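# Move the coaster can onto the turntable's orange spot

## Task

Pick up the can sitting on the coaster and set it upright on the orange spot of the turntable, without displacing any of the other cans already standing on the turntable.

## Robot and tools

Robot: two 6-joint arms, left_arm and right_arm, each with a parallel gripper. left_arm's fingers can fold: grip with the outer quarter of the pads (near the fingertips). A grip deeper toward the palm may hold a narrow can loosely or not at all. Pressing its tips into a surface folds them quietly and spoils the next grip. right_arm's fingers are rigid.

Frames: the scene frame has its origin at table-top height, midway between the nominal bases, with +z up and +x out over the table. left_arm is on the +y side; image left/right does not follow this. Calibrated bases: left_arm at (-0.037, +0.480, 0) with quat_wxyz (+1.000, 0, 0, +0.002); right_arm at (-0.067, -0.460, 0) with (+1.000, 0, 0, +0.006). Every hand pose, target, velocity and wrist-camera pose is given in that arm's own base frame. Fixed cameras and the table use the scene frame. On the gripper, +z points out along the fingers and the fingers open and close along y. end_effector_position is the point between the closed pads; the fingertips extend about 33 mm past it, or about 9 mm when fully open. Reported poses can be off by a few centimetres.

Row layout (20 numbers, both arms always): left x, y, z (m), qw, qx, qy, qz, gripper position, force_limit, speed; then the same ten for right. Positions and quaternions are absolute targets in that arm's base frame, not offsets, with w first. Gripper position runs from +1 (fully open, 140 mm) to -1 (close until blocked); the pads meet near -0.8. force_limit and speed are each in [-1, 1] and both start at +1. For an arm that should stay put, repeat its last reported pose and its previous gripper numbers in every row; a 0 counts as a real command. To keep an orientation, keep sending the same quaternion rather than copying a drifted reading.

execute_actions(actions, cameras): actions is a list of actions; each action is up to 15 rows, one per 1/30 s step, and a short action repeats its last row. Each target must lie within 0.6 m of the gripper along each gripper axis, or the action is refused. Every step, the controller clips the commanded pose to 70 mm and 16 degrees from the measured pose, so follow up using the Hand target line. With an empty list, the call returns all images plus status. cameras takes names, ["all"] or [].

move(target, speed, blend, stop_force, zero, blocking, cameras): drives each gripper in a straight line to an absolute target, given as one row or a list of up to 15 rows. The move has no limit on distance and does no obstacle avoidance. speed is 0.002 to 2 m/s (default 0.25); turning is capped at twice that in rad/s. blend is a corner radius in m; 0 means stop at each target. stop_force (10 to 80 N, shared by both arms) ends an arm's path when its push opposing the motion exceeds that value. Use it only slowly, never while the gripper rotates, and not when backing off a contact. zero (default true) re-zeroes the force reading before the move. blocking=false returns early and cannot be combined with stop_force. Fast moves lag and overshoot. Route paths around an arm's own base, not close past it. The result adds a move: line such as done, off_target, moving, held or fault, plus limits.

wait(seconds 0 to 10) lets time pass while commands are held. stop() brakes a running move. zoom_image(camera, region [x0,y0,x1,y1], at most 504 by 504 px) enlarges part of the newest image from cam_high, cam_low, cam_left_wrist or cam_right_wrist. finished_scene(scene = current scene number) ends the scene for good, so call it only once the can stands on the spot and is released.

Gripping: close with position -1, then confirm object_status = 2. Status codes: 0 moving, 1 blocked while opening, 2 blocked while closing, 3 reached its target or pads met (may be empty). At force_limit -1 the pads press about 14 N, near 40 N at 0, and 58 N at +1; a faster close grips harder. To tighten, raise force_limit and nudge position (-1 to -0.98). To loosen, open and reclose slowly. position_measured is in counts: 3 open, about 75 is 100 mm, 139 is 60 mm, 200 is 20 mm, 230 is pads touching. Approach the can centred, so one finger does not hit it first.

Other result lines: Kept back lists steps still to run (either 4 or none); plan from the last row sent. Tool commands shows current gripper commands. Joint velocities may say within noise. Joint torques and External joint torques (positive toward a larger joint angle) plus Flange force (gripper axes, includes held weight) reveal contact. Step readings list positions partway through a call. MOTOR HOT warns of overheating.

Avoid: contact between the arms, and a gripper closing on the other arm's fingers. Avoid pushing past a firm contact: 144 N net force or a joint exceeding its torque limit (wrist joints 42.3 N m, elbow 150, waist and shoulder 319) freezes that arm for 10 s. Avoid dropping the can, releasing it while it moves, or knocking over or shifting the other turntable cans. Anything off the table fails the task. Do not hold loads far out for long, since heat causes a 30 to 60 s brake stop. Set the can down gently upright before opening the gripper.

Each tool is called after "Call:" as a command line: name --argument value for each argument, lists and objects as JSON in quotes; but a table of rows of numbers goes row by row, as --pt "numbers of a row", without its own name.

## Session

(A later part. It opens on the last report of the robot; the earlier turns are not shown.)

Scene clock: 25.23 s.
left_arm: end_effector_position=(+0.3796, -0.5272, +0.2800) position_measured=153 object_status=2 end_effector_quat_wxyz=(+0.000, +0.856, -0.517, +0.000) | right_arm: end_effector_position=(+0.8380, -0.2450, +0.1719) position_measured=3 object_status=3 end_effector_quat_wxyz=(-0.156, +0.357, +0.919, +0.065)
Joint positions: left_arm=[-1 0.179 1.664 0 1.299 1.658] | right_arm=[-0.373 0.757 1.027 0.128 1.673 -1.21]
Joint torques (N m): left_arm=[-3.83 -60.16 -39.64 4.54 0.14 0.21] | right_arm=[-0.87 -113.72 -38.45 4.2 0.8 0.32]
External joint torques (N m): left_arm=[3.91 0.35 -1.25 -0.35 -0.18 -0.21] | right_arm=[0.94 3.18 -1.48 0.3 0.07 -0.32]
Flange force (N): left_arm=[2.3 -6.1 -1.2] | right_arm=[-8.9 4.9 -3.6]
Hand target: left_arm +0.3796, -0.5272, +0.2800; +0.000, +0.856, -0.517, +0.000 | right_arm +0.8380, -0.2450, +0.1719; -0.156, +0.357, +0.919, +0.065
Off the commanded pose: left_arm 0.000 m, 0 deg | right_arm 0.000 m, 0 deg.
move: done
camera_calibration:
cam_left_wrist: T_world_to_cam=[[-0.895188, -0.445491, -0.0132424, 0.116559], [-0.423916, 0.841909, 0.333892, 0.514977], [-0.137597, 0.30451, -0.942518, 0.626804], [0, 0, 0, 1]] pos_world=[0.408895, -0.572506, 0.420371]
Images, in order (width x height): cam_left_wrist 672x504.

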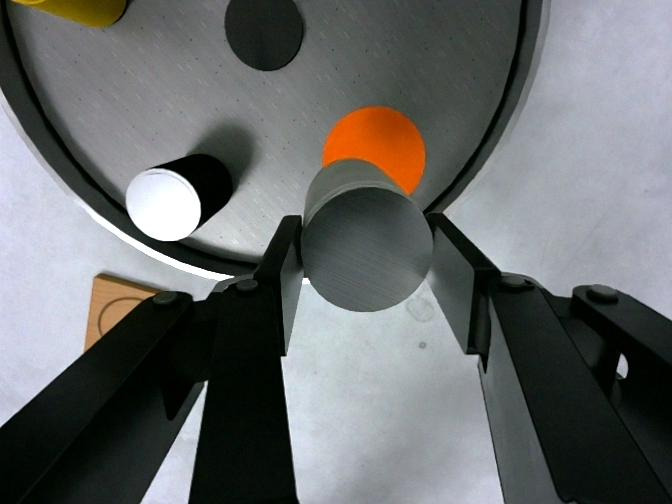

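Call:
wait --seconds 6.05

Call:
move --pt "0.4149 -0.4852 0.275 0 0.856 -0.517 0 -1 -0.2 -1 0.838 -0.245 0.1719 -0.156 0.357 0.919 0.065 1 1 1" --pt "0.466 -0.4624 0.27 0 0.856 -0.517 0 -1 -0.2 -1 0.838 -0.245 0.1719 -0.156 0.357 0.919 0.065 1 1 1" --pt "0.522 -0.4624 0.27 0 0.856 -0.517 0 -1 -0.2 -1 0.838 -0.245 0.1719 -0.156 0.357 0.919 0.065 1 1 1" --pt "0.5731 -0.4852 0.27 0 0.856 -0.517 0 -1 -0.2 -1 0.838 -0.245 0.1719 -0.156 0.357 0.919 0.065 1 1 1" --pt "0.6105 -0.5267 0.27 0 0.856 -0.517 0 -1 -0.2 -1 0.838 -0.245 0.1719 -0.156 0.357 0.919 0.065 1 1 1" --pt "0.6278 -0.5799 0.27 0 0.856 -0.517 0 -1 -0.2 -1 0.838 -0.245 0.1719 -0.156 0.357 0.919 0.065 1 1 1" --pt "0.6219 -0.6356 0.27 0 0.856 -0.517 0 -1 -0.2 -1 0.838 -0.245 0.1719 -0.156 0.357 0.919 0.065 1 1 1" --pt "0.5939 -0.684 0.27 0 0.856 -0.517 0 -1 -0.2 -1 0.838 -0.245 0.1719 -0.156 0.357 0.919 0.065 1 1 1" --pt "0.5487 -0.7169 0.27 0 0.856 -0.517 0 -1 -0.2 -1 0.838 -0.245 0.1719 -0.156 0.357 0.919 0.065 1 1 1" --pt "0.494 -0.7285 0.27 0 0.856 -0.517 0 -1 -0.2 -1 0.838 -0.245 0.1719 -0.156 0.357 0.919 0.065 1 1 1" --pt "0.4393 -0.7169 0.27 0 0.856 -0.517 0 -1 -0.2 -1 0.838 -0.245 0.1719 -0.156 0.357 0.919 0.065 1 1 1" --pt "0.3941 -0.684 0.27 0 0.856 -0.517 0 -1 -0.2 -1 0.838 -0.245 0.1719 -0.156 0.357 0.919 0.065 1 1 1" --pt "0.3661 -0.6356 0.27 0 0.856 -0.517 0 -1 -0.2 -1 0.838 -0.245 0.1719 -0.156 0.357 0.919 0.065 1 1 1" --pt "0.3602 -0.5799 0.27 0 0.856 -0.517 0 -1 -0.2 -1 0.838 -0.245 0.1719 -0.156 0.357 0.919 0.065 1 1 1" --pt "0.3775 -0.5267 0.27 0 0.856 -0.517 0 -1 -0.2 -1 0.838 -0.245 0.1719 -0.156 0.357 0.919 0.065 1 1 1" --speed 0.124 --blend 0.025 --blocking false --cameras '["cam_left_wrist"]'

Call:
wait --seconds 1.5 --cameras '["cam_left_wrist"]'

Call:
wait --seconds 1.5 --cameras '["cam_left_wrist"]'

Call:
wait --seconds 1.5 --cameras '["cam_left_wrist"]'

Call:
wait --seconds 1 --cameras '["cam_left_wrist"]'

Scene clock: 32.27 s.
left_arm: end_effector_position=(+0.3796, -0.5272, +0.2800) position_measured=153 object_status=2 end_effector_quat_wxyz=(+0.000, +0.856, -0.517, +0.000) | right_arm: end_effector_position=(+0.8380, -0.2450, +0.1719) position_measured=3 object_status=3 end_effector_quat_wxyz=(-0.156, +0.357, +0.919, +0.065)
Joint positions: left_arm=[-1 0.179 1.664 0 1.299 1.658] | right_arm=[-0.373 0.757 1.027 0.128 1.673 -1.21]
Joint torques (N m): left_arm=[-3.96 -58.41 -39.84 4.49 0.2 0.26] | right_arm=[-0.37 -114.12 -38.37 4.19 0.74 0.36]
External joint torques (N m): left_arm=[4.13 -1.02 -1.16 -0.28 -0.26 -0.26] | right_arm=[0.3 5.27 -1.01 0.23 0.11 -0.36]
Flange force (N): left_arm=[0.0 -6.0 -1.5] | right_arm=[-11.7 5.2 -3.2]
Hand target: left_arm +0.3796, -0.5272, +0.2800; +0.000, +0.856, -0.517, +0.000 | right_arm +0.8380, -0.2450, +0.1719; -0.156, +0.357, +0.919, +0.065
Tool commands: left_gripper/position=-1.0 left_gripper/force_limit=-0.2 left_gripper/speed=-1.0 right_gripper/position=+1.0 right_gripper/force_limit=+1.0 right_gripper/speed=+1.0
Off the commanded pose: left_arm 0.000 m, 0 deg | right_arm 0.000 m, 0 deg.
wait: 6.07 s; at rest from the start

Scene clock: 32.77 s.
left_arm: end_effector_position=(+0.4128, -0.4904, +0.2755) position_measured=153 object_status=2 end_effector_quat_wxyz=(+0.000, +0.856, -0.517, +0.000) end_effector_velocity=(+0.091, +0.079, -0.009) end_effector_angular_velocity=(-0.002, -0.001, +0.000) | right_arm: end_effector_position=(+0.8380, -0.2450, +0.1719) position_measured=3 object_status=3 end_effector_quat_wxyz=(-0.156, +0.357, +0.919, +0.065)
Joint positions: left_arm=[-0.925 0.167 1.686 0 1.288 1.732] | right_arm=[-0.373 0.757 1.027 0.128 1.673 -1.21]
Joint velocities: left_arm=[0.188 0.001 0.016 -0.001 -0.02 0.188] | right_arm=[within noise]
Joint torques (N m): left_arm=[-2.13 -57.3 -40.08 4.5 0.14 0.06] | right_arm=[-0.93 -113.82 -38.57 4.23 0.74 0.36]
External joint torques (N m): left_arm=[1.52 -1.84 -1.6 -0.26 -0.22 -0.06] | right_arm=[0.99 4.27 -1.1 0.24 0.11 -0.36]
Flange force (N): left_arm=[-0.3 -2.3 -2.6] | right_arm=[-9.9 5.2 -3.1]
Hand target: left_arm +0.4193, -0.4853, +0.2747; +0.000, +0.856, -0.517, +0.000 | right_arm +0.8380, -0.2450, +0.1719; -0.156, +0.357, +0.919, +0.065
Tool commands: left_gripper/position=-1.0 left_gripper/force_limit=-0.2 left_gripper/speed=-1.0 right_gripper/position=+1.0 right_gripper/force_limit=+1.0 right_gripper/speed=+1.0
Off the commanded pose: left_arm 0.051 m, 0 deg | right_arm 0.000 m, 0 deg.
move: running; path passed 0 of 15 targets
camera_calibration:
cam_left_wrist: T_world_to_cam=[[-0.895118, -0.445626, -0.0134855, 0.162566], [-0.424128, 0.841835, 0.33381, 0.499499], [-0.137402, 0.304519, -0.942544, 0.615903], [0, 0, 0, 1]] pos_world=[0.441993, -0.535607, 0.41597]
Images, in order (width x height): cam_left_wrist 672x504.

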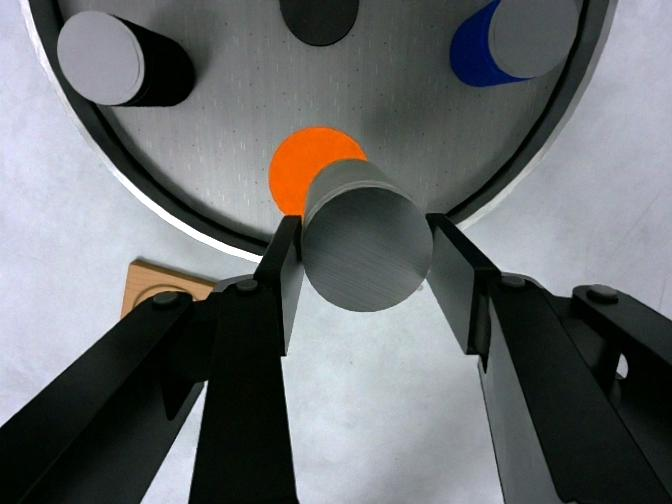

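Scene clock: 34.27 s.
left_arm: end_effector_position=(+0.5809, -0.4949, +0.2699) position_measured=153 object_status=2 end_effector_quat_wxyz=(+0.000, +0.856, -0.517, +0.000) end_effector_velocity=(+0.091, -0.082, +0.000) end_effector_angular_velocity=(+0.000, -0.001, +0.000) | right_arm: end_effector_position=(+0.8380, -0.2450, +0.1719) position_measured=3 object_status=3 end_effector_quat_wxyz=(-0.156, +0.357, +0.919, +0.065)
Joint positions: left_arm=[-0.751 0.36 1.446 0 1.335 1.907] | right_arm=[-0.373 0.757 1.027 0.128 1.673 -1.21]
Joint velocities: left_arm=[0.003 0.194 -0.271 0.001 0.077 0.003] | right_arm=[within noise]
Joint torques (N m): left_arm=[-3.67 -75.58 -40.02 4.42 0.1 0.44] | right_arm=[-1.1 -113.66 -38.61 4.16 0.75 0.31]
External joint torques (N m): left_arm=[2.49 -2.25 -1.19 -0.25 -0.14 -0.43] | right_arm=[0.86 4.44 -0.84 0.27 0.11 -0.31]
Flange force (N): left_arm=[-1.8 -2.2 -2.2] | right_arm=[-9.6 5.0 -2.6]
Hand target: left_arm +0.5869, -0.5006, +0.2699; +0.000, +0.856, -0.517, +0.000 | right_arm +0.8380, -0.2450, +0.1719; -0.156, +0.357, +0.919, +0.065
Tool commands: left_gripper/position=-1.0 left_gripper/force_limit=-0.2 left_gripper/speed=-1.0 right_gripper/position=+1.0 right_gripper/force_limit=+1.0 right_gripper/speed=+1.0
Off the commanded pose: left_arm 0.206 m, 0 deg | right_arm 0.000 m, 0 deg.
earlier move: running; path passed 3 of 15 targets
wait: 1.50 s; no rest
camera_calibration:
cam_left_wrist: T_world_to_cam=[[-0.895192, -0.445478, -0.0134266, 0.311055], [-0.424005, 0.841987, 0.333582, 0.576552], [-0.137298, 0.304313, -0.942626, 0.634951], [0, 0, 0, 1]] pos_world=[0.610093, -0.540104, 0.41037]
Images, in order (width x height): cam_left_wrist 672x504.

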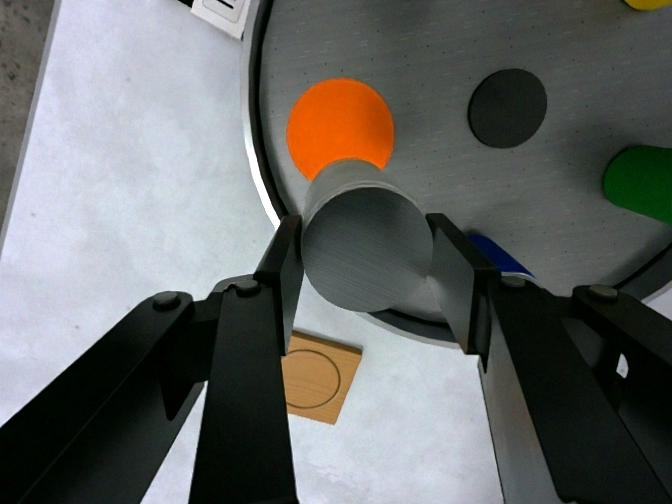

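Scene clock: 35.77 s.
left_arm: end_effector_position=(+0.6066, -0.6618, +0.2700) position_measured=153 object_status=2 end_effector_quat_wxyz=(+0.000, +0.856, -0.517, +0.000) end_effector_velocity=(-0.062, -0.106, +0.000) end_effector_angular_velocity=(+0.000, +0.000, -0.001) | right_arm: end_effector_position=(+0.8380, -0.2450, +0.1719) position_measured=3 object_status=3 end_effector_quat_wxyz=(-0.156, +0.357, +0.919, +0.065)
Joint positions: left_arm=[-0.867 0.584 1.107 0 1.45 1.79] | right_arm=[-0.373 0.757 1.027 0.128 1.673 -1.21]
Joint velocities: left_arm=[-0.129 0.065 -0.104 0 0.039 -0.129] | right_arm=[within noise]
Joint torques (N m): left_arm=[-2.73 -99.44 -41.34 4.65 0.27 0.33] | right_arm=[-0.55 -113.84 -38.6 4.18 0.83 0.32]
External joint torques (N m): left_arm=[3.51 -1.83 -1.04 -0.28 -0.3 -0.33] | right_arm=[0.64 4.1 -1.09 0.28 0.03 -0.32]
Flange force (N): left_arm=[-1.4 -3.3 -1.4] | right_arm=[-9.6 4.8 -2.9]
Hand target: left_arm +0.6024, -0.6687, +0.2700; +0.000, +0.856, -0.517, +0.000 | right_arm +0.8380, -0.2450, +0.1719; -0.156, +0.357, +0.919, +0.065
Tool commands: left_gripper/position=-1.0 left_gripper/force_limit=-0.2 left_gripper/speed=-1.0 right_gripper/position=+1.0 right_gripper/force_limit=+1.0 right_gripper/speed=+1.0
Off the commanded pose: left_arm 0.266 m, 0 deg | right_arm 0.000 m, 0 deg.
earlier move: running; path passed 7 of 15 targets
wait: 1.50 s; no rest
camera_calibration:
cam_left_wrist: T_world_to_cam=[[-0.895213, -0.445441, -0.0132695, 0.259644], [-0.423899, 0.841977, 0.333742, 0.727888], [-0.13749, 0.304395, -0.942571, 0.689552], [0, 0, 0, 1]] pos_world=[0.635794, -0.707105, 0.410471]
Images, in order (width x height): cam_left_wrist 672x504.

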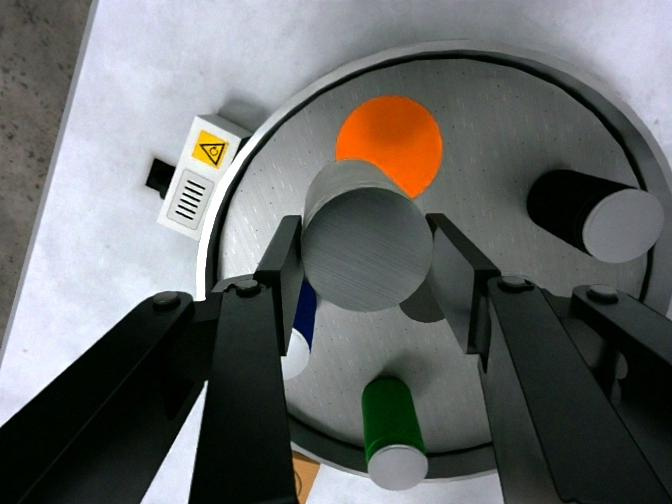

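Scene clock: 37.27 s.
left_arm: end_effector_position=(+0.4478, -0.7174, +0.2700) position_measured=153 object_status=2 end_effector_quat_wxyz=(+0.000, +0.856, -0.517, +0.000) end_effector_velocity=(-0.114, +0.041, +0.000) end_effector_angular_velocity=(+0.001, +0.000, -0.001) | right_arm: end_effector_position=(+0.8380, -0.2450, +0.1719) position_measured=3 object_status=3 end_effector_quat_wxyz=(-0.156, +0.357, +0.919, +0.065)
Joint positions: left_arm=[-1.054 0.495 1.248 0 1.399 1.604] | right_arm=[-0.373 0.757 1.027 0.128 1.673 -1.21]
Joint velocities: left_arm=[-0.094 -0.159 0.245 0 -0.085 -0.093] | right_arm=[within noise]
Joint torques (N m): left_arm=[-3.39 -92.63 -39.66 4.63 0.06 -0.07] | right_arm=[-0.96 -113.49 -38.64 4.19 0.76 0.32]
External joint torques (N m): left_arm=[4.64 0.26 -2.02 -0.32 -0.09 0.07] | right_arm=[1.11 4.19 -0.82 0.25 0.1 -0.32]
Flange force (N): left_arm=[5.3 -6.0 -2.5] | right_arm=[-9.0 5.0 -2.4]
Hand target: left_arm +0.4403, -0.7144, +0.2699; +0.000, +0.856, -0.517, +0.000 | right_arm +0.8380, -0.2450, +0.1719; -0.156, +0.357, +0.919, +0.065
Tool commands: left_gripper/position=-1.0 left_gripper/force_limit=-0.2 left_gripper/speed=-1.0 right_gripper/position=+1.0 right_gripper/force_limit=+1.0 right_gripper/speed=+1.0
Off the commanded pose: left_arm 0.203 m, 0 deg | right_arm 0.000 m, 0 deg.
earlier move: running; path passed 10 of 15 targets
wait: 1.50 s; no rest
camera_calibration:
cam_left_wrist: T_world_to_cam=[[-0.895228, -0.445412, -0.0132121, 0.0928126], [-0.423799, 0.841877, 0.334123, 0.707183], [-0.137699, 0.304716, -0.942437, 0.684853], [0, 0, 0, 1]] pos_world=[0.477096, -0.762707, 0.410371]
Images, in order (width x height): cam_left_wrist 672x504.

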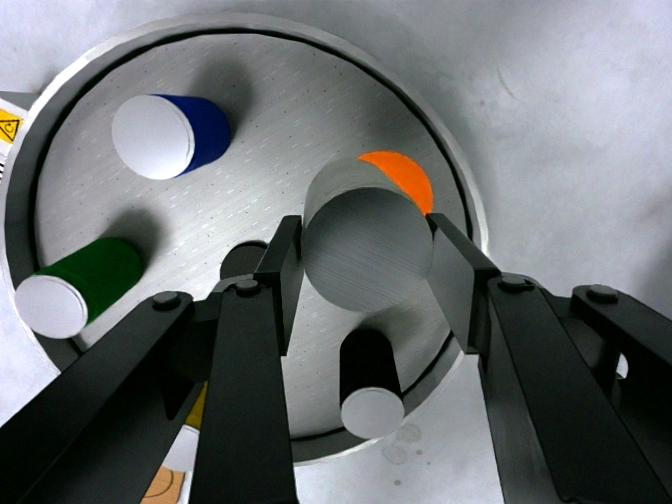

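Scene clock: 38.27 s.
left_arm: end_effector_position=(+0.3675, -0.6317, +0.2699) position_measured=153 object_status=2 end_effector_quat_wxyz=(+0.000, +0.856, -0.517, +0.000) end_effector_velocity=(-0.034, +0.118, +0.000) end_effector_angular_velocity=(+0.001, -0.002, -0.001) | right_arm: end_effector_position=(+0.8380, -0.2450, +0.1719) position_measured=3 object_status=3 end_effector_quat_wxyz=(-0.156, +0.357, +0.919, +0.065)
Joint positions: left_arm=[-1.091 0.31 1.515 0 1.317 1.566] | right_arm=[-0.373 0.757 1.027 0.128 1.673 -1.21]
Joint velocities: left_arm=[0.033 -0.186 0.251 0.002 -0.065 0.033] | right_arm=[within noise]
Joint torques (N m): left_arm=[-1.63 -70.78 -39.23 4.54 0.08 0.08] | right_arm=[-0.66 -113.55 -38.5 4.19 0.77 0.3]
External joint torques (N m): left_arm=[2.11 -2.54 -2.14 -0.27 -0.15 -0.08] | right_arm=[0.8 3.01 -1.41 0.3 0.1 -0.3]
Flange force (N): left_arm=[0.5 -2.8 -3.6] | right_arm=[-8.5 4.6 -3.5]
Hand target: left_arm +0.3655, -0.6236, +0.2699; +0.000, +0.856, -0.517, +0.000 | right_arm +0.8380, -0.2450, +0.1719; -0.156, +0.357, +0.919, +0.065
Tool commands: left_gripper/position=-1.0 left_gripper/force_limit=-0.2 left_gripper/speed=-1.0 right_gripper/position=+1.0 right_gripper/force_limit=+1.0 right_gripper/speed=+1.0
Off the commanded pose: left_arm 0.105 m, 0 deg | right_arm 0.000 m, 0 deg.
earlier move: running; path passed 12 of 15 targets
wait: 1.00 s; no rest
camera_calibration:
cam_left_wrist: T_world_to_cam=[[-0.895171, -0.445525, -0.0132567, 0.0590596], [-0.423919, 0.841817, 0.334122, 0.600961], [-0.1377, 0.304716, -0.942437, 0.647558], [0, 0, 0, 1]] pos_world=[0.396796, -0.676908, 0.410271]
Images, in order (width x height): cam_left_wrist 672x504.

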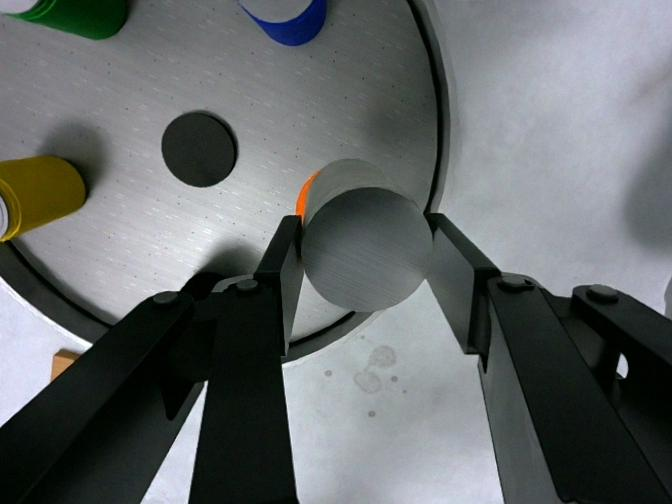

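Call:
move --target '[0.3794,-0.5282,0.28,0,0.856,-0.517,0,-1,-0.2,-1,0.838,-0.245,0.1719,-0.156,0.357,0.919,0.065,1,1,1]'

Scene clock: 41.33 s.
left_arm: end_effector_position=(+0.3794, -0.5282, +0.2800) position_measured=153 object_status=2 end_effector_quat_wxyz=(+0.000, +0.856, -0.517, +0.000) | right_arm: end_effector_position=(+0.8380, -0.2450, +0.1719) position_measured=3 object_status=3 end_effector_quat_wxyz=(-0.156, +0.357, +0.919, +0.065)
Joint positions: left_arm=[-1.001 0.18 1.663 0 1.299 1.656] | right_arm=[-0.373 0.757 1.027 0.128 1.673 -1.21]
Joint torques (N m): left_arm=[-3.61 -58.57 -39.81 4.37 0.09 0.31] | right_arm=[-0.89 -113.69 -38.67 4.19 0.77 0.37]
External joint torques (N m): left_arm=[3.54 -0.9 -1.12 -0.17 -0.15 -0.31] | right_arm=[0.66 4.08 -1.03 0.28 0.09 -0.37]
Flange force (N): left_arm=[0.2 -5.0 -1.6] | right_arm=[-9.5 4.7 -2.9]
Hand target: left_arm +0.3794, -0.5282, +0.2800; +0.000, +0.856, -0.517, +0.000 | right_arm +0.8380, -0.2450, +0.1719; -0.156, +0.357, +0.919, +0.065
Off the commanded pose: left_arm 0.000 m, 0 deg | right_arm 0.000 m, 0 deg.
earlier move: done
move: done

Call:
wait --seconds 3.6

Call:
move --pt "0.4151 -0.485 0.256 0 0.856 -0.517 0 -1 -0.2 -1 0.838 -0.245 0.1719 -0.156 0.357 0.919 0.065 1 1 1" --pt "0.4667 -0.462 0.232 0 0.856 -0.517 0 -1 -0.2 -1 0.838 -0.245 0.1719 -0.156 0.357 0.919 0.065 1 1 1" --pt "0.5233 -0.462 0.208 0 0.856 -0.517 0 -1 -0.2 -1 0.838 -0.245 0.1719 -0.156 0.357 0.919 0.065 1 1 1" --pt "0.5749 -0.485 0.19 0 0.856 -0.517 0 -1 -0.2 -1 0.838 -0.245 0.1719 -0.156 0.357 0.919 0.065 1 1 1" --pt "0.6128 -0.527 0.185 0 0.856 -0.517 0 -1 -0.2 -1 0.838 -0.245 0.1719 -0.156 0.357 0.919 0.065 1 1 1" --pt "0.6303 -0.5808 0.185 0 0.856 -0.517 0 -1 -0.2 -1 0.838 -0.245 0.1719 -0.156 0.357 0.919 0.065 1 1 1" --pt "0.6243 -0.637 0.185 0 0.856 -0.517 0 -1 -0.2 -1 0.838 -0.245 0.1719 -0.156 0.357 0.919 0.065 1 1 1" --pt "0.5961 -0.686 0.185 0 0.856 -0.517 0 -1 -0.2 -1 0.838 -0.245 0.1719 -0.156 0.357 0.919 0.065 1 1 1" --pt "0.5503 -0.7192 0.185 0 0.856 -0.517 0 -1 -0.2 -1 0.838 -0.245 0.1719 -0.156 0.357 0.919 0.065 1 1 1" --pt "0.495 -0.731 0.185 0 0.856 -0.517 0 -1 -0.2 -1 0.838 -0.245 0.1719 -0.156 0.357 0.919 0.065 1 1 1" --pt "0.4397 -0.7192 0.185 0 0.856 -0.517 0 -1 -0.2 -1 0.838 -0.245 0.1719 -0.156 0.357 0.919 0.065 1 1 1" --pt "0.3939 -0.686 0.185 0 0.856 -0.517 0 -1 -0.2 -1 0.838 -0.245 0.1719 -0.156 0.357 0.919 0.065 1 1 1" --pt "0.3657 -0.637 0.185 0 0.856 -0.517 0 -1 -0.2 -1 0.838 -0.245 0.1719 -0.156 0.357 0.919 0.065 1 1 1" --pt "0.3597 -0.5808 0.185 0 0.856 -0.517 0 -1 -0.2 -1 0.838 -0.245 0.1719 -0.156 0.357 0.919 0.065 1 1 1" --pt "0.3772 -0.527 0.185 0 0.856 -0.517 0 -1 -0.2 -1 0.838 -0.245 0.1719 -0.156 0.357 0.919 0.065 1 1 1" --speed '[0.136,0.136,0.136,0.133,0.127,0.126,0.126,0.126,0.126,0.126,0.126,0.126,0.126,0.126,0.126]' --blend 0.025 --blocking false

Call:
wait --seconds 2 --cameras '["cam_left_wrist","cam_high"]'

Scene clock: 45.47 s.
left_arm: end_effector_position=(+0.3794, -0.5282, +0.2800) position_measured=153 object_status=2 end_effector_quat_wxyz=(+0.000, +0.856, -0.517, +0.000) | right_arm: end_effector_position=(+0.8380, -0.2450, +0.1719) position_measured=3 object_status=3 end_effector_quat_wxyz=(-0.156, +0.357, +0.919, +0.065)
Joint positions: left_arm=[-1.001 0.18 1.663 0 1.299 1.656] | right_arm=[-0.373 0.757 1.027 0.128 1.673 -1.21]
Joint torques (N m): left_arm=[-3.37 -58.3 -39.62 4.53 0.15 0.22] | right_arm=[-1.01 -113.91 -38.66 4.17 0.78 0.3]
External joint torques (N m): left_arm=[3.3 -1.42 -1.43 -0.32 -0.21 -0.22] | right_arm=[0.97 4.19 -1.03 0.3 0.08 -0.3]
Flange force (N): left_arm=[0.0 -4.8 -2.2] | right_arm=[-9.6 5.1 -2.9]
Hand target: left_arm +0.3794, -0.5282, +0.2800; +0.000, +0.856, -0.517, +0.000 | right_arm +0.8380, -0.2450, +0.1719; -0.156, +0.357, +0.919, +0.065
Tool commands: left_gripper/position=-1.0 left_gripper/force_limit=-0.2 left_gripper/speed=-1.0 right_gripper/position=+1.0 right_gripper/force_limit=+1.0 right_gripper/speed=+1.0
Off the commanded pose: left_arm 0.000 m, 0 deg | right_arm 0.000 m, 0 deg.
wait: 3.60 s; at rest from the start

Scene clock: 45.97 s.
left_arm: end_effector_position=(+0.4122, -0.4906, +0.2588) position_measured=153 object_status=2 end_effector_quat_wxyz=(+0.000, +0.856, -0.517, +0.000) end_effector_velocity=(+0.092, +0.079, -0.053) end_effector_angular_velocity=(-0.001, -0.001, -0.001) | right_arm: end_effector_position=(+0.8380, -0.2450, +0.1719) position_measured=3 object_status=3 end_effector_quat_wxyz=(-0.156, +0.357, +0.919, +0.065)
Joint positions: left_arm=[-0.926 0.175 1.708 0 1.258 1.731] | right_arm=[-0.373 0.757 1.027 0.128 1.673 -1.21]
Joint velocities: left_arm=[0.189 0.023 0.071 0 -0.096 0.19] | right_arm=[within noise]
Joint torques (N m): left_arm=[-3.13 -54.19 -37.94 4.38 0.34 0.07] | right_arm=[-1.18 -112.96 -38.59 4.16 0.76 0.3]
External joint torques (N m): left_arm=[2.72 -0.74 -1.81 -0.31 -0.44 -0.07] | right_arm=[1.22 2.05 -1.58 0.37 0.11 -0.3]
Flange force (N): left_arm=[1.4 -4.5 -1.9] | right_arm=[-7.1 4.6 -3.6]
Hand target: left_arm +0.4188, -0.4854, +0.2548; +0.000, +0.856, -0.517, +0.000 | right_arm +0.8380, -0.2450, +0.1719; -0.156, +0.357, +0.919, +0.065
Tool commands: left_gripper/position=-1.0 left_gripper/force_limit=-0.2 left_gripper/speed=-1.0 right_gripper/position=+1.0 right_gripper/force_limit=+1.0 right_gripper/speed=+1.0
Off the commanded pose: left_arm 0.089 m, 0 deg | right_arm 0.000 m, 0 deg.
move: running; path passed 0 of 15 targets

Scene clock: 47.97 s.
left_arm: end_effector_position=(+0.6185, -0.5455, +0.1850) position_measured=153 object_status=2 end_effector_quat_wxyz=(+0.000, +0.856, -0.517, +0.000) end_effector_velocity=(+0.044, -0.116, -0.002) end_effector_angular_velocity=(+0.001, +0.000, -0.001) | right_arm: end_effector_position=(+0.8380, -0.2450, +0.1719) position_measured=3 object_status=3 end_effector_quat_wxyz=(-0.156, +0.357, +0.919, +0.065)
Joint positions: left_arm=[-0.765 0.495 1.404 0 1.242 1.893] | right_arm=[-0.373 0.757 1.027 0.128 1.673 -1.21]
Joint velocities: left_arm=[-0.065 0.171 -0.263 0.001 0.093 -0.065] | right_arm=[within noise]
Joint torques (N m): left_arm=[-8.14 -91.07 -39.17 4.49 0.38 0] | right_arm=[-0.75 -113.95 -38.45 4.2 0.77 0.28]
External joint torques (N m): left_arm=[7.35 0.27 -1.47 -0.36 -0.43 0] | right_arm=[0.84 3.49 -1.47 0.29 0.09 -0.28]
Flange force (N): left_arm=[0.6 -9.7 -0.7] | right_arm=[-9.5 5.1 -3.7]
Hand target: left_arm +0.6213, -0.5535, +0.1850; +0.000, +0.856, -0.517, +0.000 | right_arm +0.8380, -0.2450, +0.1719; -0.156, +0.357, +0.919, +0.065
Tool commands: left_gripper/position=-1.0 left_gripper/force_limit=-0.2 left_gripper/speed=-1.0 right_gripper/position=+1.0 right_gripper/force_limit=+1.0 right_gripper/speed=+1.0
Off the commanded pose: left_arm 0.242 m, 0 deg | right_arm 0.000 m, 0 deg.
earlier move: running; path passed 5 of 15 targets
wait: 2.00 s; no rest
camera_calibration:
cam_left_wrist: T_world_to_cam=[[-0.89518, -0.445505, -0.0133421, 0.321027], [-0.423999, 0.841975, 0.333622, 0.663311], [-0.137396, 0.304308, -0.942613, 0.575509], [0, 0, 0, 1]] pos_world=[0.647693, -0.590604, 0.325471]
Images, in order (width x height): cam_high 672x504, cam_left_wrist 672x504.

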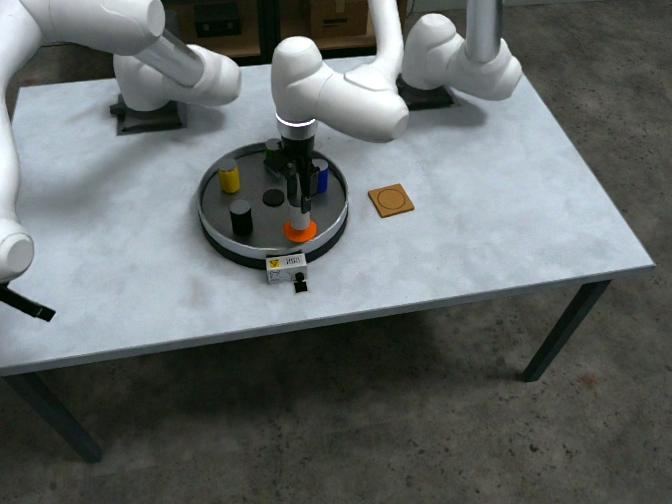

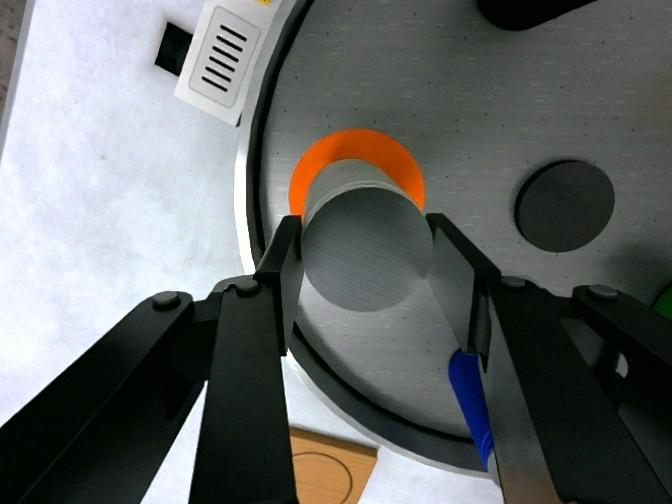

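Call:
move --pt "0.5961 -0.686 0.178 0 0.856 -0.517 0 -1 -0.2 -1 0.838 -0.245 0.1719 -0.156 0.357 0.919 0.065 1 1 1" --pt "0.5503 -0.7192 0.171 0 0.856 -0.517 0 -1 -0.2 -1 0.838 -0.245 0.1719 -0.156 0.357 0.919 0.065 1 1 1" --pt "0.495 -0.731 0.167 0 0.856 -0.517 0 -1 -0.2 -1 0.838 -0.245 0.1719 -0.156 0.357 0.919 0.065 1 1 1" --pt "0.4397 -0.7192 0.165 0 0.856 -0.517 0 -1 -0.2 -1 0.838 -0.245 0.1719 -0.156 0.357 0.919 0.065 1 1 1" --pt "0.3939 -0.686 0.163 0 0.856 -0.517 0 -1 -0.2 -1 0.838 -0.245 0.1719 -0.156 0.357 0.919 0.065 1 1 1" --pt "0.3657 -0.637 0.161 0 0.856 -0.517 0 -1 -0.2 -1 0.838 -0.245 0.1719 -0.156 0.357 0.919 0.065 1 1 1" --pt "0.3597 -0.5808 0.161 0 0.856 -0.517 0 -1 -0.2 -1 0.838 -0.245 0.1719 -0.156 0.357 0.919 0.065 1 1 1" --pt "0.3772 -0.527 0.161 0 0.856 -0.517 0 -1 -0.2 -1 0.838 -0.245 0.1719 -0.156 0.357 0.919 0.065 1 1 1" --pt "0.4151 -0.485 0.161 0 0.856 -0.517 0 -1 -0.2 -1 0.838 -0.245 0.1719 -0.156 0.357 0.919 0.065 1 1 1" --pt "0.4667 -0.462 0.161 0 0.856 -0.517 0 -1 -0.2 -1 0.838 -0.245 0.1719 -0.156 0.357 0.919 0.065 1 1 1" --pt "0.5233 -0.462 0.161 0 0.856 -0.517 0 -1 -0.2 -1 0.838 -0.245 0.1719 -0.156 0.357 0.919 0.065 1 1 1" --pt "0.5749 -0.485 0.161 0 0.856 -0.517 0 -1 -0.2 -1 0.838 -0.245 0.1719 -0.156 0.357 0.919 0.065 1 1 1" --pt "0.6128 -0.527 0.161 0 0.856 -0.517 0 -1 -0.2 -1 0.838 -0.245 0.1719 -0.156 0.357 0.919 0.065 1 1 1" --pt "0.6303 -0.5808 0.161 0 0.856 -0.517 0 -1 -0.2 -1 0.838 -0.245 0.1719 -0.156 0.357 0.919 0.065 1 1 1" --pt "0.6243 -0.637 0.161 0 0.856 -0.517 0 -1 -0.2 -1 0.838 -0.245 0.1719 -0.156 0.357 0.919 0.065 1 1 1" --speed 0.126 --blend 0.025 --blocking false

Call:
wait --seconds 0.6

Call:
wait --seconds 0.5

Call:
wait --seconds 0.5

Call:
wait --seconds 0.5 --cameras '["cam_left_wrist","cam_high"]'

Scene clock: 49.17 s.
left_arm: end_effector_position=(+0.5934, -0.6848, +0.1780) position_measured=153 object_status=2 end_effector_quat_wxyz=(+0.000, +0.856, -0.517, +0.000) end_effector_velocity=(-0.085, -0.089, -0.018) end_effector_angular_velocity=(+0.006, +0.009, +0.000) | right_arm: end_effector_position=(+0.8380, -0.2450, +0.1719) position_measured=3 object_status=3 end_effector_quat_wxyz=(-0.156, +0.357, +0.919, +0.065)
Joint positions: left_arm=[-0.895 0.63 1.2 0 1.312 1.763] | right_arm=[-0.373 0.757 1.027 0.128 1.673 -1.21]
Joint velocities: left_arm=[-0.134 0.034 -0.024 -0.003 0 -0.133] | right_arm=[within noise]
Joint torques (N m): left_arm=[-4.13 -103.09 -40.21 4.53 0.19 0.09] | right_arm=[-1.02 -113.9 -38.51 4.2 0.82 0.42]
External joint torques (N m): left_arm=[4.46 -1.46 -0.89 -0.31 -0.2 -0.09] | right_arm=[0.86 4.37 -1.16 0.26 0.03 -0.42]
Flange force (N): left_arm=[-1.1 -4.7 -1.3] | right_arm=[-10.3 5.2 -3.1]
Hand target: left_arm +0.5880, -0.6905, +0.1769; +0.000, +0.856, -0.517, +0.000 | right_arm +0.8380, -0.2450, +0.1719; -0.156, +0.357, +0.919, +0.065
Tool commands: left_gripper/position=-1.0 left_gripper/force_limit=-0.2 left_gripper/speed=-1.0 right_gripper/position=+1.0 right_gripper/force_limit=+1.0 right_gripper/speed=+1.0
Off the commanded pose: left_arm 0.059 m, 0 deg | right_arm 0.000 m, 0 deg.
earlier move: replaced; path passed 6 of 15 targets
move: running; path passed 0 of 15 targets; blend cut to 0.0238 m at target 1

Scene clock: 49.77 s.
left_arm: end_effector_position=(+0.5312, -0.7231, +0.1696) position_measured=153 object_status=2 end_effector_quat_wxyz=(+0.000, +0.856, -0.517, +0.000) end_effector_velocity=(-0.118, -0.031, -0.009) end_effector_angular_velocity=(-0.001, -0.001, +0.001) | right_arm: end_effector_position=(+0.8380, -0.2450, +0.1719) position_measured=3 object_status=3 end_effector_quat_wxyz=(-0.156, +0.357, +0.919, +0.065)
Joint positions: left_arm=[-0.976 0.619 1.234 0 1.289 1.682] | right_arm=[-0.373 0.757 1.027 0.128 1.673 -1.21]
Joint velocities: left_arm=[-0.129 -0.07 0.133 0 -0.064 -0.13] | right_arm=[within noise]
Joint torques (N m): left_arm=[-4.07 -101.23 -38.47 4.48 0.04 0.38] | right_arm=[-1.09 -114.06 -38.46 4.14 0.79 0.32]
External joint torques (N m): left_arm=[4.33 -1.29 -2.18 -0.3 -0.06 -0.38] | right_arm=[1.09 4.13 -1.41 0.35 0.06 -0.32]
Flange force (N): left_arm=[3.3 -4.9 -2.9] | right_arm=[-10.3 5.7 -3.6]
Hand target: left_arm +0.5234, -0.7249, +0.1690; +0.000, +0.856, -0.517, +0.000 | right_arm +0.8380, -0.2450, +0.1719; -0.156, +0.357, +0.919, +0.065
Tool commands: left_gripper/position=-1.0 left_gripper/force_limit=-0.2 left_gripper/speed=-1.0 right_gripper/position=+1.0 right_gripper/force_limit=+1.0 right_gripper/speed=+1.0
Off the commanded pose: left_arm 0.127 m, 0 deg | right_arm 0.000 m, 0 deg.
earlier move: running; path passed 2 of 15 targets; blend cut to 0.0238 m at target 1
wait: 0.60 s; no rest

Scene clock: 50.27 s.
left_arm: end_effector_position=(+0.4700, -0.7256, +0.1661) position_measured=153 object_status=2 end_effector_quat_wxyz=(+0.000, +0.856, -0.517, +0.000) end_effector_velocity=(-0.122, +0.026, -0.005) end_effector_angular_velocity=(+0.001, -0.002, +0.001) | right_arm: end_effector_position=(+0.8380, -0.2450, +0.1719) position_measured=3 object_status=3 end_effector_quat_wxyz=(-0.156, +0.357, +0.919, +0.065)
Joint positions: left_arm=[-1.036 0.568 1.324 0 1.25 1.622] | right_arm=[-0.373 0.757 1.027 0.128 1.673 -1.21]
Joint velocities: left_arm=[-0.107 -0.136 0.232 0.003 -0.096 -0.108] | right_arm=[within noise]
Joint torques (N m): left_arm=[-2.78 -99.57 -37.23 4.31 0.26 -0.14] | right_arm=[-0.71 -113.81 -38.58 4.16 0.79 0.35]
External joint torques (N m): left_arm=[2.77 2.09 -2.77 -0.22 -0.26 0.14] | right_arm=[0.34 4.06 -1.21 0.3 0.06 -0.35]
Flange force (N): left_arm=[9.9 -4.3 -1.3] | right_arm=[-10.0 4.6 -3.3]
Hand target: left_arm +0.4619, -0.7239, +0.1657; +0.000, +0.856, -0.517, +0.000 | right_arm +0.8380, -0.2450, +0.1719; -0.156, +0.357, +0.919, +0.065
Tool commands: left_gripper/position=-1.0 left_gripper/force_limit=-0.2 left_gripper/speed=-1.0 right_gripper/position=+1.0 right_gripper/force_limit=+1.0 right_gripper/speed=+1.0
Off the commanded pose: left_arm 0.178 m, 0 deg | right_arm 0.000 m, 0 deg.
earlier move: running; path passed 3 of 15 targets; blend cut to 0.0238 m at target 1
wait: 0.50 s; no rest

Scene clock: 50.77 s.
left_arm: end_effector_position=(+0.4142, -0.7006, +0.1638) position_measured=153 object_status=2 end_effector_quat_wxyz=(+0.000, +0.856, -0.517, +0.000) end_effector_velocity=(-0.102, +0.077, -0.006) end_effector_angular_velocity=(+0.002, +0.001, +0.000) | right_arm: end_effector_position=(+0.8380, -0.2450, +0.1719) position_measured=3 object_status=3 end_effector_quat_wxyz=(-0.156, +0.357, +0.919, +0.065)
Joint positions: left_arm=[-1.079 0.491 1.451 0 1.2 1.578] | right_arm=[-0.373 0.757 1.027 0.128 1.673 -1.21]
Joint velocities: left_arm=[-0.067 -0.174 0.283 0.001 -0.107 -0.067] | right_arm=[within noise]
Joint torques (N m): left_arm=[-2.36 -87.04 -38.45 4.31 0.47 0.29] | right_arm=[-0.81 -113.52 -38.69 4.16 0.77 0.32]
External joint torques (N m): left_arm=[2.51 -2.54 -1.03 -0.26 -0.5 -0.29] | right_arm=[0.89 4.31 -0.74 0.28 0.09 -0.32]
Flange force (N): left_arm=[-1.9 -2.6 -1.7] | right_arm=[-9.1 4.7 -2.3]
Hand target: left_arm +0.4074, -0.6953, +0.1635; +0.000, +0.856, -0.517, +0.000 | right_arm +0.8380, -0.2450, +0.1719; -0.156, +0.357, +0.919, +0.065
Tool commands: left_gripper/position=-1.0 left_gripper/force_limit=-0.2 left_gripper/speed=-1.0 right_gripper/position=+1.0 right_gripper/force_limit=+1.0 right_gripper/speed=+1.0
Off the commanded pose: left_arm 0.220 m, 0 deg | right_arm 0.000 m, 0 deg.
earlier move: running; path passed 4 of 15 targets; blend cut to 0.0238 m at target 1
wait: 0.50 s; no rest

Scene clock: 51.27 s.
left_arm: end_effector_position=(+0.3752, -0.6530, +0.1616) position_measured=153 object_status=2 end_effector_quat_wxyz=(+0.000, +0.856, -0.517, +0.000) end_effector_velocity=(-0.057, +0.111, -0.003) end_effector_angular_velocity=(-0.002, -0.002, +0.000) | right_arm: end_effector_position=(+0.8380, -0.2450, +0.1719) position_measured=3 object_status=3 end_effector_quat_wxyz=(-0.156, +0.357, +0.919, +0.065)
Joint positions: left_arm=[-1.095 0.402 1.591 0 1.149 1.562] | right_arm=[-0.373 0.757 1.027 0.128 1.673 -1.21]
Joint velocities: left_arm=[0 -0.183 0.275 0.001 -0.096 0] | right_arm=[within noise]
Joint torques (N m): left_arm=[-3.34 -76.62 -37.92 4.17 -0.04 0.15] | right_arm=[-1.17 -113.89 -38.53 4.2 0.76 0.35]
External joint torques (N m): left_arm=[3.58 -3.53 -0.97 -0.18 -0.01 -0.15] | right_arm=[1.08 4.1 -1.2 0.26 0.1 -0.35]
Flange force (N): left_arm=[-3.1 -4.4 -3.3] | right_arm=[-9.8 5.3 -3.2]
Hand target: left_arm +0.3715, -0.6453, +0.1613; +0.000, +0.856, -0.517, +0.000 | right_arm +0.8380, -0.2450, +0.1719; -0.156, +0.357, +0.919, +0.065
Tool commands: left_gripper/position=-1.0 left_gripper/force_limit=-0.2 left_gripper/speed=-1.0 right_gripper/position=+1.0 right_gripper/force_limit=+1.0 right_gripper/speed=+1.0
Off the commanded pose: left_arm 0.250 m, 0 deg | right_arm 0.000 m, 0 deg.
earlier move: running; path passed 5 of 15 targets; blend cut to 0.0238 m at target 1
wait: 0.50 s; no rest
camera_calibration:
cam_left_wrist: T_world_to_cam=[[-0.895165, -0.445538, -0.0132143, 0.0550031], [-0.423901, 0.841778, 0.334241, 0.658272], [-0.137794, 0.304803, -0.942395, 0.553129], [0, 0, 0, 1]] pos_world=[0.404496, -0.698208, 0.301971]
Images, in order (width x height): cam_high 672x504, cam_left_wrist 672x504.

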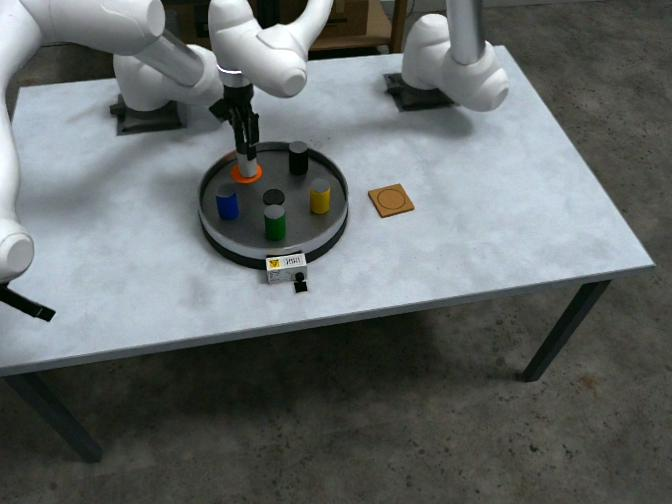

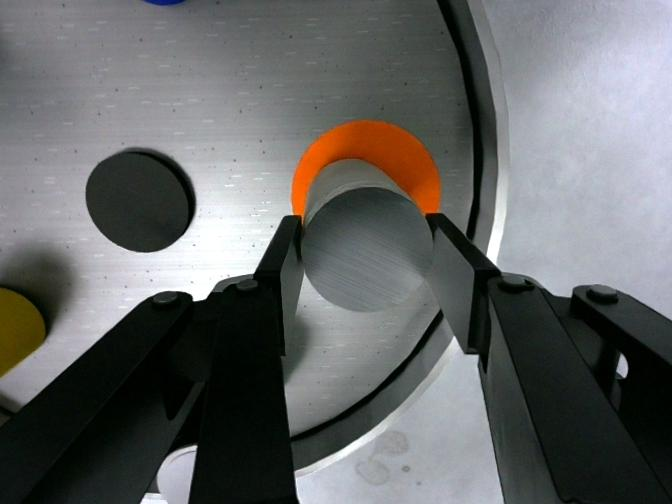

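Call:
move --pt "0.4151 -0.485 0.159 0 0.856 -0.517 0 -1 -0.2 -1 0.838 -0.245 0.1719 -0.156 0.357 0.919 0.065 1 1 1" --pt "0.4667 -0.462 0.157 0 0.856 -0.517 0 -1 -0.2 -1 0.838 -0.245 0.1719 -0.156 0.357 0.919 0.065 1 1 1" --pt "0.5233 -0.462 0.1555 0 0.856 -0.517 0 -1 -0.2 -1 0.838 -0.245 0.1719 -0.156 0.357 0.919 0.065 1 1 1" --pt "0.5749 -0.485 0.154 0 0.856 -0.517 0 -1 -0.2 -1 0.838 -0.245 0.1719 -0.156 0.357 0.919 0.065 1 1 1" --pt "0.6128 -0.527 0.154 0 0.856 -0.517 0 -1 -0.2 -1 0.838 -0.245 0.1719 -0.156 0.357 0.919 0.065 1 1 1" --pt "0.6303 -0.5808 0.154 0 0.856 -0.517 0 -1 -0.2 -1 0.838 -0.245 0.1719 -0.156 0.357 0.919 0.065 1 1 1" --pt "0.6243 -0.637 0.154 0 0.856 -0.517 0 -1 -0.2 -1 0.838 -0.245 0.1719 -0.156 0.357 0.919 0.065 1 1 1" --pt "0.5961 -0.686 0.154 0 0.856 -0.517 0 -1 -0.2 -1 0.838 -0.245 0.1719 -0.156 0.357 0.919 0.065 1 1 1" --pt "0.5503 -0.7192 0.154 0 0.856 -0.517 0 -1 -0.2 -1 0.838 -0.245 0.1719 -0.156 0.357 0.919 0.065 1 1 1" --pt "0.495 -0.731 0.154 0 0.856 -0.517 0 -1 -0.2 -1 0.838 -0.245 0.1719 -0.156 0.357 0.919 0.065 1 1 1" --pt "0.4397 -0.7192 0.154 0 0.856 -0.517 0 -1 -0.2 -1 0.838 -0.245 0.1719 -0.156 0.357 0.919 0.065 1 1 1" --pt "0.3939 -0.686 0.154 0 0.856 -0.517 0 -1 -0.2 -1 0.838 -0.245 0.1719 -0.156 0.357 0.919 0.065 1 1 1" --pt "0.3657 -0.637 0.154 0 0.856 -0.517 0 -1 -0.2 -1 0.838 -0.245 0.1719 -0.156 0.357 0.919 0.065 1 1 1" --pt "0.3597 -0.5808 0.154 0 0.856 -0.517 0 -1 -0.2 -1 0.838 -0.245 0.1719 -0.156 0.357 0.919 0.065 1 1 1" --pt "0.3772 -0.527 0.154 0 0.856 -0.517 0 -1 -0.2 -1 0.838 -0.245 0.1719 -0.156 0.357 0.919 0.065 1 1 1" --speed 0.1245 --blend 0.025 --blocking false

Call:
wait --seconds 0.4

Call:
wait --seconds 0.4

Call:
wait --seconds 0.4

Call:
wait --seconds 0.4 --cameras '["cam_left_wrist","cam_high"]'

Scene clock: 52.67 s.
left_arm: end_effector_position=(+0.4081, -0.4948, +0.1594) position_measured=153 object_status=2 end_effector_quat_wxyz=(+0.000, +0.856, -0.517, +0.000) end_effector_velocity=(+0.088, +0.085, -0.004) end_effector_angular_velocity=(-0.001, -0.001, +0.002) | right_arm: end_effector_position=(+0.8380, -0.2450, +0.1719) position_measured=3 object_status=3 end_effector_quat_wxyz=(-0.156, +0.357, +0.919, +0.065)
Joint positions: left_arm=[-0.935 0.24 1.821 0 1.081 1.722] | right_arm=[-0.373 0.757 1.027 0.128 1.673 -1.21]
Joint velocities: left_arm=[0.19 -0.012 0.023 0.001 -0.012 0.188] | right_arm=[within noise]
Joint torques (N m): left_arm=[-0.47 -63.76 -36.5 4.11 -0.23 0.32] | right_arm=[-1.18 -113.61 -38.67 4.2 0.73 0.34]
External joint torques (N m): left_arm=[0.16 2.41 -1.4 -0.24 0.14 -0.32] | right_arm=[1.12 3.11 -1.25 0.29 0.14 -0.34]
Flange force (N): left_arm=[6.2 -1.0 0.2] | right_arm=[-8.3 4.8 -3.2]
Hand target: left_arm +0.4143, -0.4892, +0.1591; +0.000, +0.856, -0.517, +0.000 | right_arm +0.8380, -0.2450, +0.1719; -0.156, +0.357, +0.919, +0.065
Tool commands: left_gripper/position=-1.0 left_gripper/force_limit=-0.2 left_gripper/speed=-1.0 right_gripper/position=+1.0 right_gripper/force_limit=+1.0 right_gripper/speed=+1.0
Off the commanded pose: left_arm 0.045 m, 0 deg | right_arm 0.000 m, 0 deg.
earlier move: replaced; path passed 7 of 15 targets; blend cut to 0.0238 m at target 1
move: running; path passed 0 of 15 targets

Scene clock: 53.07 s.
left_arm: end_effector_position=(+0.4498, -0.4697, +0.1577) position_measured=153 object_status=2 end_effector_quat_wxyz=(+0.000, +0.856, -0.517, +0.000) end_effector_velocity=(+0.116, +0.045, -0.004) end_effector_angular_velocity=(+0.002, +0.002, -0.001) | right_arm: end_effector_position=(+0.8380, -0.2450, +0.1719) position_measured=3 object_status=3 end_effector_quat_wxyz=(-0.156, +0.357, +0.919, +0.065)
Joint positions: left_arm=[-0.86 0.254 1.806 0 1.082 1.797] | right_arm=[-0.373 0.757 1.027 0.128 1.673 -1.21]
Joint velocities: left_arm=[0.181 0.074 -0.089 0 0.018 0.182] | right_arm=[within noise]
Joint torques (N m): left_arm=[-2.09 -61.97 -37.27 4.16 -0.12 -0.02] | right_arm=[-1.11 -113.74 -38.59 4.27 0.83 0.39]
External joint torques (N m): left_arm=[1.66 -0.88 -0.68 -0.3 0.01 0.02] | right_arm=[1.17 3.92 -1.08 0.2 0.03 -0.39]
Flange force (N): left_arm=[-0.6 -2.5 -1.4] | right_arm=[-9.2 5.0 -2.8]
Hand target: left_arm +0.4577, -0.4669, +0.1574; +0.000, +0.856, -0.517, +0.000 | right_arm +0.8380, -0.2450, +0.1719; -0.156, +0.357, +0.919, +0.065
Tool commands: left_gripper/position=-1.0 left_gripper/force_limit=-0.2 left_gripper/speed=-1.0 right_gripper/position=+1.0 right_gripper/force_limit=+1.0 right_gripper/speed=+1.0
Off the commanded pose: left_arm 0.093 m, 0 deg | right_arm 0.000 m, 0 deg.
earlier move: running; path passed 1 of 15 targets
wait: 0.40 s; no rest

Scene clock: 53.47 s.
left_arm: end_effector_position=(+0.4984, -0.4619, +0.1562) position_measured=153 object_status=2 end_effector_quat_wxyz=(+0.000, +0.856, -0.517, +0.000) end_effector_velocity=(+0.125, -0.001, -0.003) end_effector_angular_velocity=(+0.001, -0.001, -0.002) | right_arm: end_effector_position=(+0.8380, -0.2450, +0.1719) position_measured=3 object_status=3 end_effector_quat_wxyz=(-0.156, +0.357, +0.919, +0.065)
Joint positions: left_arm=[-0.798 0.298 1.75 0 1.094 1.859] | right_arm=[-0.373 0.757 1.027 0.128 1.673 -1.21]
Joint velocities: left_arm=[0.13 0.136 -0.18 0.001 0.043 0.131] | right_arm=[within noise]
Joint torques (N m): left_arm=[-0.92 -66.03 -37.41 4.13 0.39 0.45] | right_arm=[-0.73 -113.9 -38.6 4.25 0.84 0.31]
External joint torques (N m): left_arm=[0.44 -1.88 -0.55 -0.25 -0.46 -0.45] | right_arm=[0.83 3.59 -1.33 0.25 0.03 -0.31]
Flange force (N): left_arm=[-1.8 0.6 -1.2] | right_arm=[-9.3 4.9 -3.3]
Hand target: left_arm +0.5064, -0.4621, +0.1559; +0.000, +0.856, -0.517, +0.000 | right_arm +0.8380, -0.2450, +0.1719; -0.156, +0.357, +0.919, +0.065
Tool commands: left_gripper/position=-1.0 left_gripper/force_limit=-0.2 left_gripper/speed=-1.0 right_gripper/position=+1.0 right_gripper/force_limit=+1.0 right_gripper/speed=+1.0
Off the commanded pose: left_arm 0.138 m, 0 deg | right_arm 0.000 m, 0 deg.
earlier move: running; path passed 2 of 15 targets
wait: 0.40 s; no rest

Scene clock: 53.87 s.
left_arm: end_effector_position=(+0.5458, -0.4720, +0.1549) position_measured=153 object_status=2 end_effector_quat_wxyz=(+0.000, +0.856, -0.517, +0.000) end_effector_velocity=(+0.113, -0.049, -0.004) end_effector_angular_velocity=(+0.002, +0.000, -0.002) | right_arm: end_effector_position=(+0.8380, -0.2450, +0.1719) position_measured=3 object_status=3 end_effector_quat_wxyz=(-0.156, +0.357, +0.919, +0.065)
Joint positions: left_arm=[-0.761 0.36 1.665 0 1.116 1.896] | right_arm=[-0.373 0.757 1.027 0.128 1.673 -1.21]
Joint velocities: left_arm=[0.059 0.174 -0.243 0.001 0.07 0.06] | right_arm=[within noise]
Joint torques (N m): left_arm=[-3.94 -66.77 -30.41 3.9 -0.52 0.45] | right_arm=[-0.74 -113.76 -38.59 4.22 0.78 0.38]
External joint torques (N m): left_arm=[3.66 -8.16 -7.8 -0.01 0.48 -0.46] | right_arm=[0.6 4.45 -0.85 0.22 0.08 -0.38]
Flange force (N): left_arm=[3.0 -5.9 -14.2] | right_arm=[-9.7 4.6 -2.6]
Hand target: left_arm +0.5534, -0.4753, +0.1546; +0.000, +0.856, -0.517, +0.000 | right_arm +0.8380, -0.2450, +0.1719; -0.156, +0.357, +0.919, +0.065
Tool commands: left_gripper/position=-1.0 left_gripper/force_limit=-0.2 left_gripper/speed=-1.0 right_gripper/position=+1.0 right_gripper/force_limit=+1.0 right_gripper/speed=+1.0
Off the commanded pose: left_arm 0.177 m, 0 deg | right_arm 0.000 m, 0 deg.
earlier move: running; path passed 3 of 15 targets
wait: 0.40 s; no rest

Scene clock: 54.27 s.
left_arm: end_effector_position=(+0.5866, -0.4983, +0.1540) position_measured=153 object_status=2 end_effector_quat_wxyz=(+0.000, +0.856, -0.517, +0.000) end_effector_velocity=(+0.091, -0.085, +0.000) end_effector_angular_velocity=(-0.002, -0.001, +0.000) | right_arm: end_effector_position=(+0.8380, -0.2450, +0.1719) position_measured=3 object_status=3 end_effector_quat_wxyz=(-0.156, +0.357, +0.919, +0.065)
Joint positions: left_arm=[-0.749 0.431 1.562 0 1.148 1.908] | right_arm=[-0.373 0.757 1.027 0.128 1.673 -1.21]
Joint velocities: left_arm=[0 0.182 -0.274 -0.001 0.09 0] | right_arm=[within noise]
Joint torques (N m): left_arm=[-3.49 -71.2 -31.45 4.45 -0.37 0.26] | right_arm=[-0.49 -113.6 -38.59 4.2 0.79 0.35]
External joint torques (N m): left_arm=[3.55 -11.36 -7.16 -0.5 0.34 -0.26] | right_arm=[0.58 4.21 -0.97 0.26 0.06 -0.35]
Flange force (N): left_arm=[-1.9 -3.8 -15.0] | right_arm=[-9.6 4.6 -2.8]
Hand target: left_arm +0.5924, -0.5044, +0.1540; +0.000, +0.856, -0.517, +0.000 | right_arm +0.8380, -0.2450, +0.1719; -0.156, +0.357, +0.919, +0.065
Tool commands: left_gripper/position=-1.0 left_gripper/force_limit=-0.2 left_gripper/speed=-1.0 right_gripper/position=+1.0 right_gripper/force_limit=+1.0 right_gripper/speed=+1.0
Off the commanded pose: left_arm 0.211 m, 0 deg | right_arm 0.000 m, 0 deg.
earlier move: running; path passed 4 of 15 targets
wait: 0.40 s; no rest
camera_calibration:
cam_left_wrist: T_world_to_cam=[[-0.895192, -0.445478, -0.0134266, 0.313177], [-0.424005, 0.841987, 0.333582, 0.620536], [-0.137298, 0.304313, -0.942626, 0.527531], [0, 0, 0, 1]] pos_world=[0.615893, -0.543504, 0.29447]
Images, in order (width x height): cam_high 672x504, cam_left_wrist 672x504.

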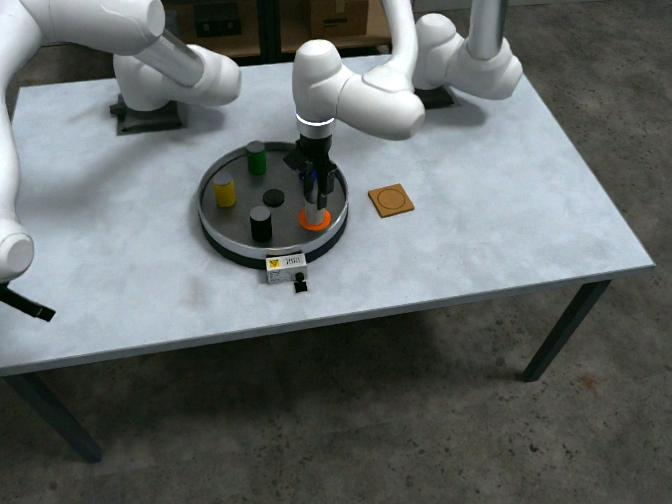

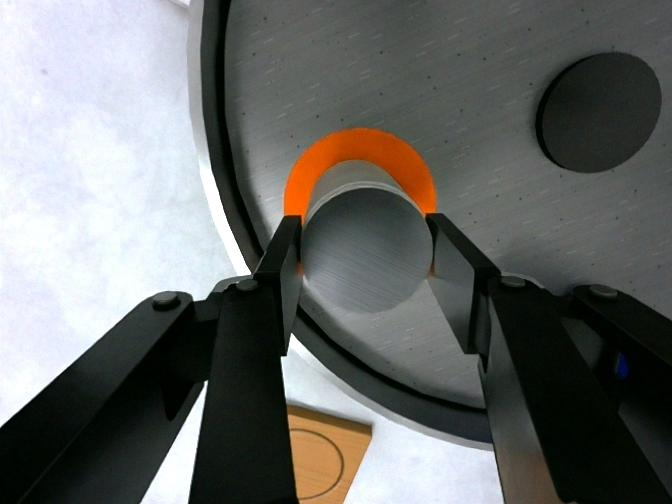

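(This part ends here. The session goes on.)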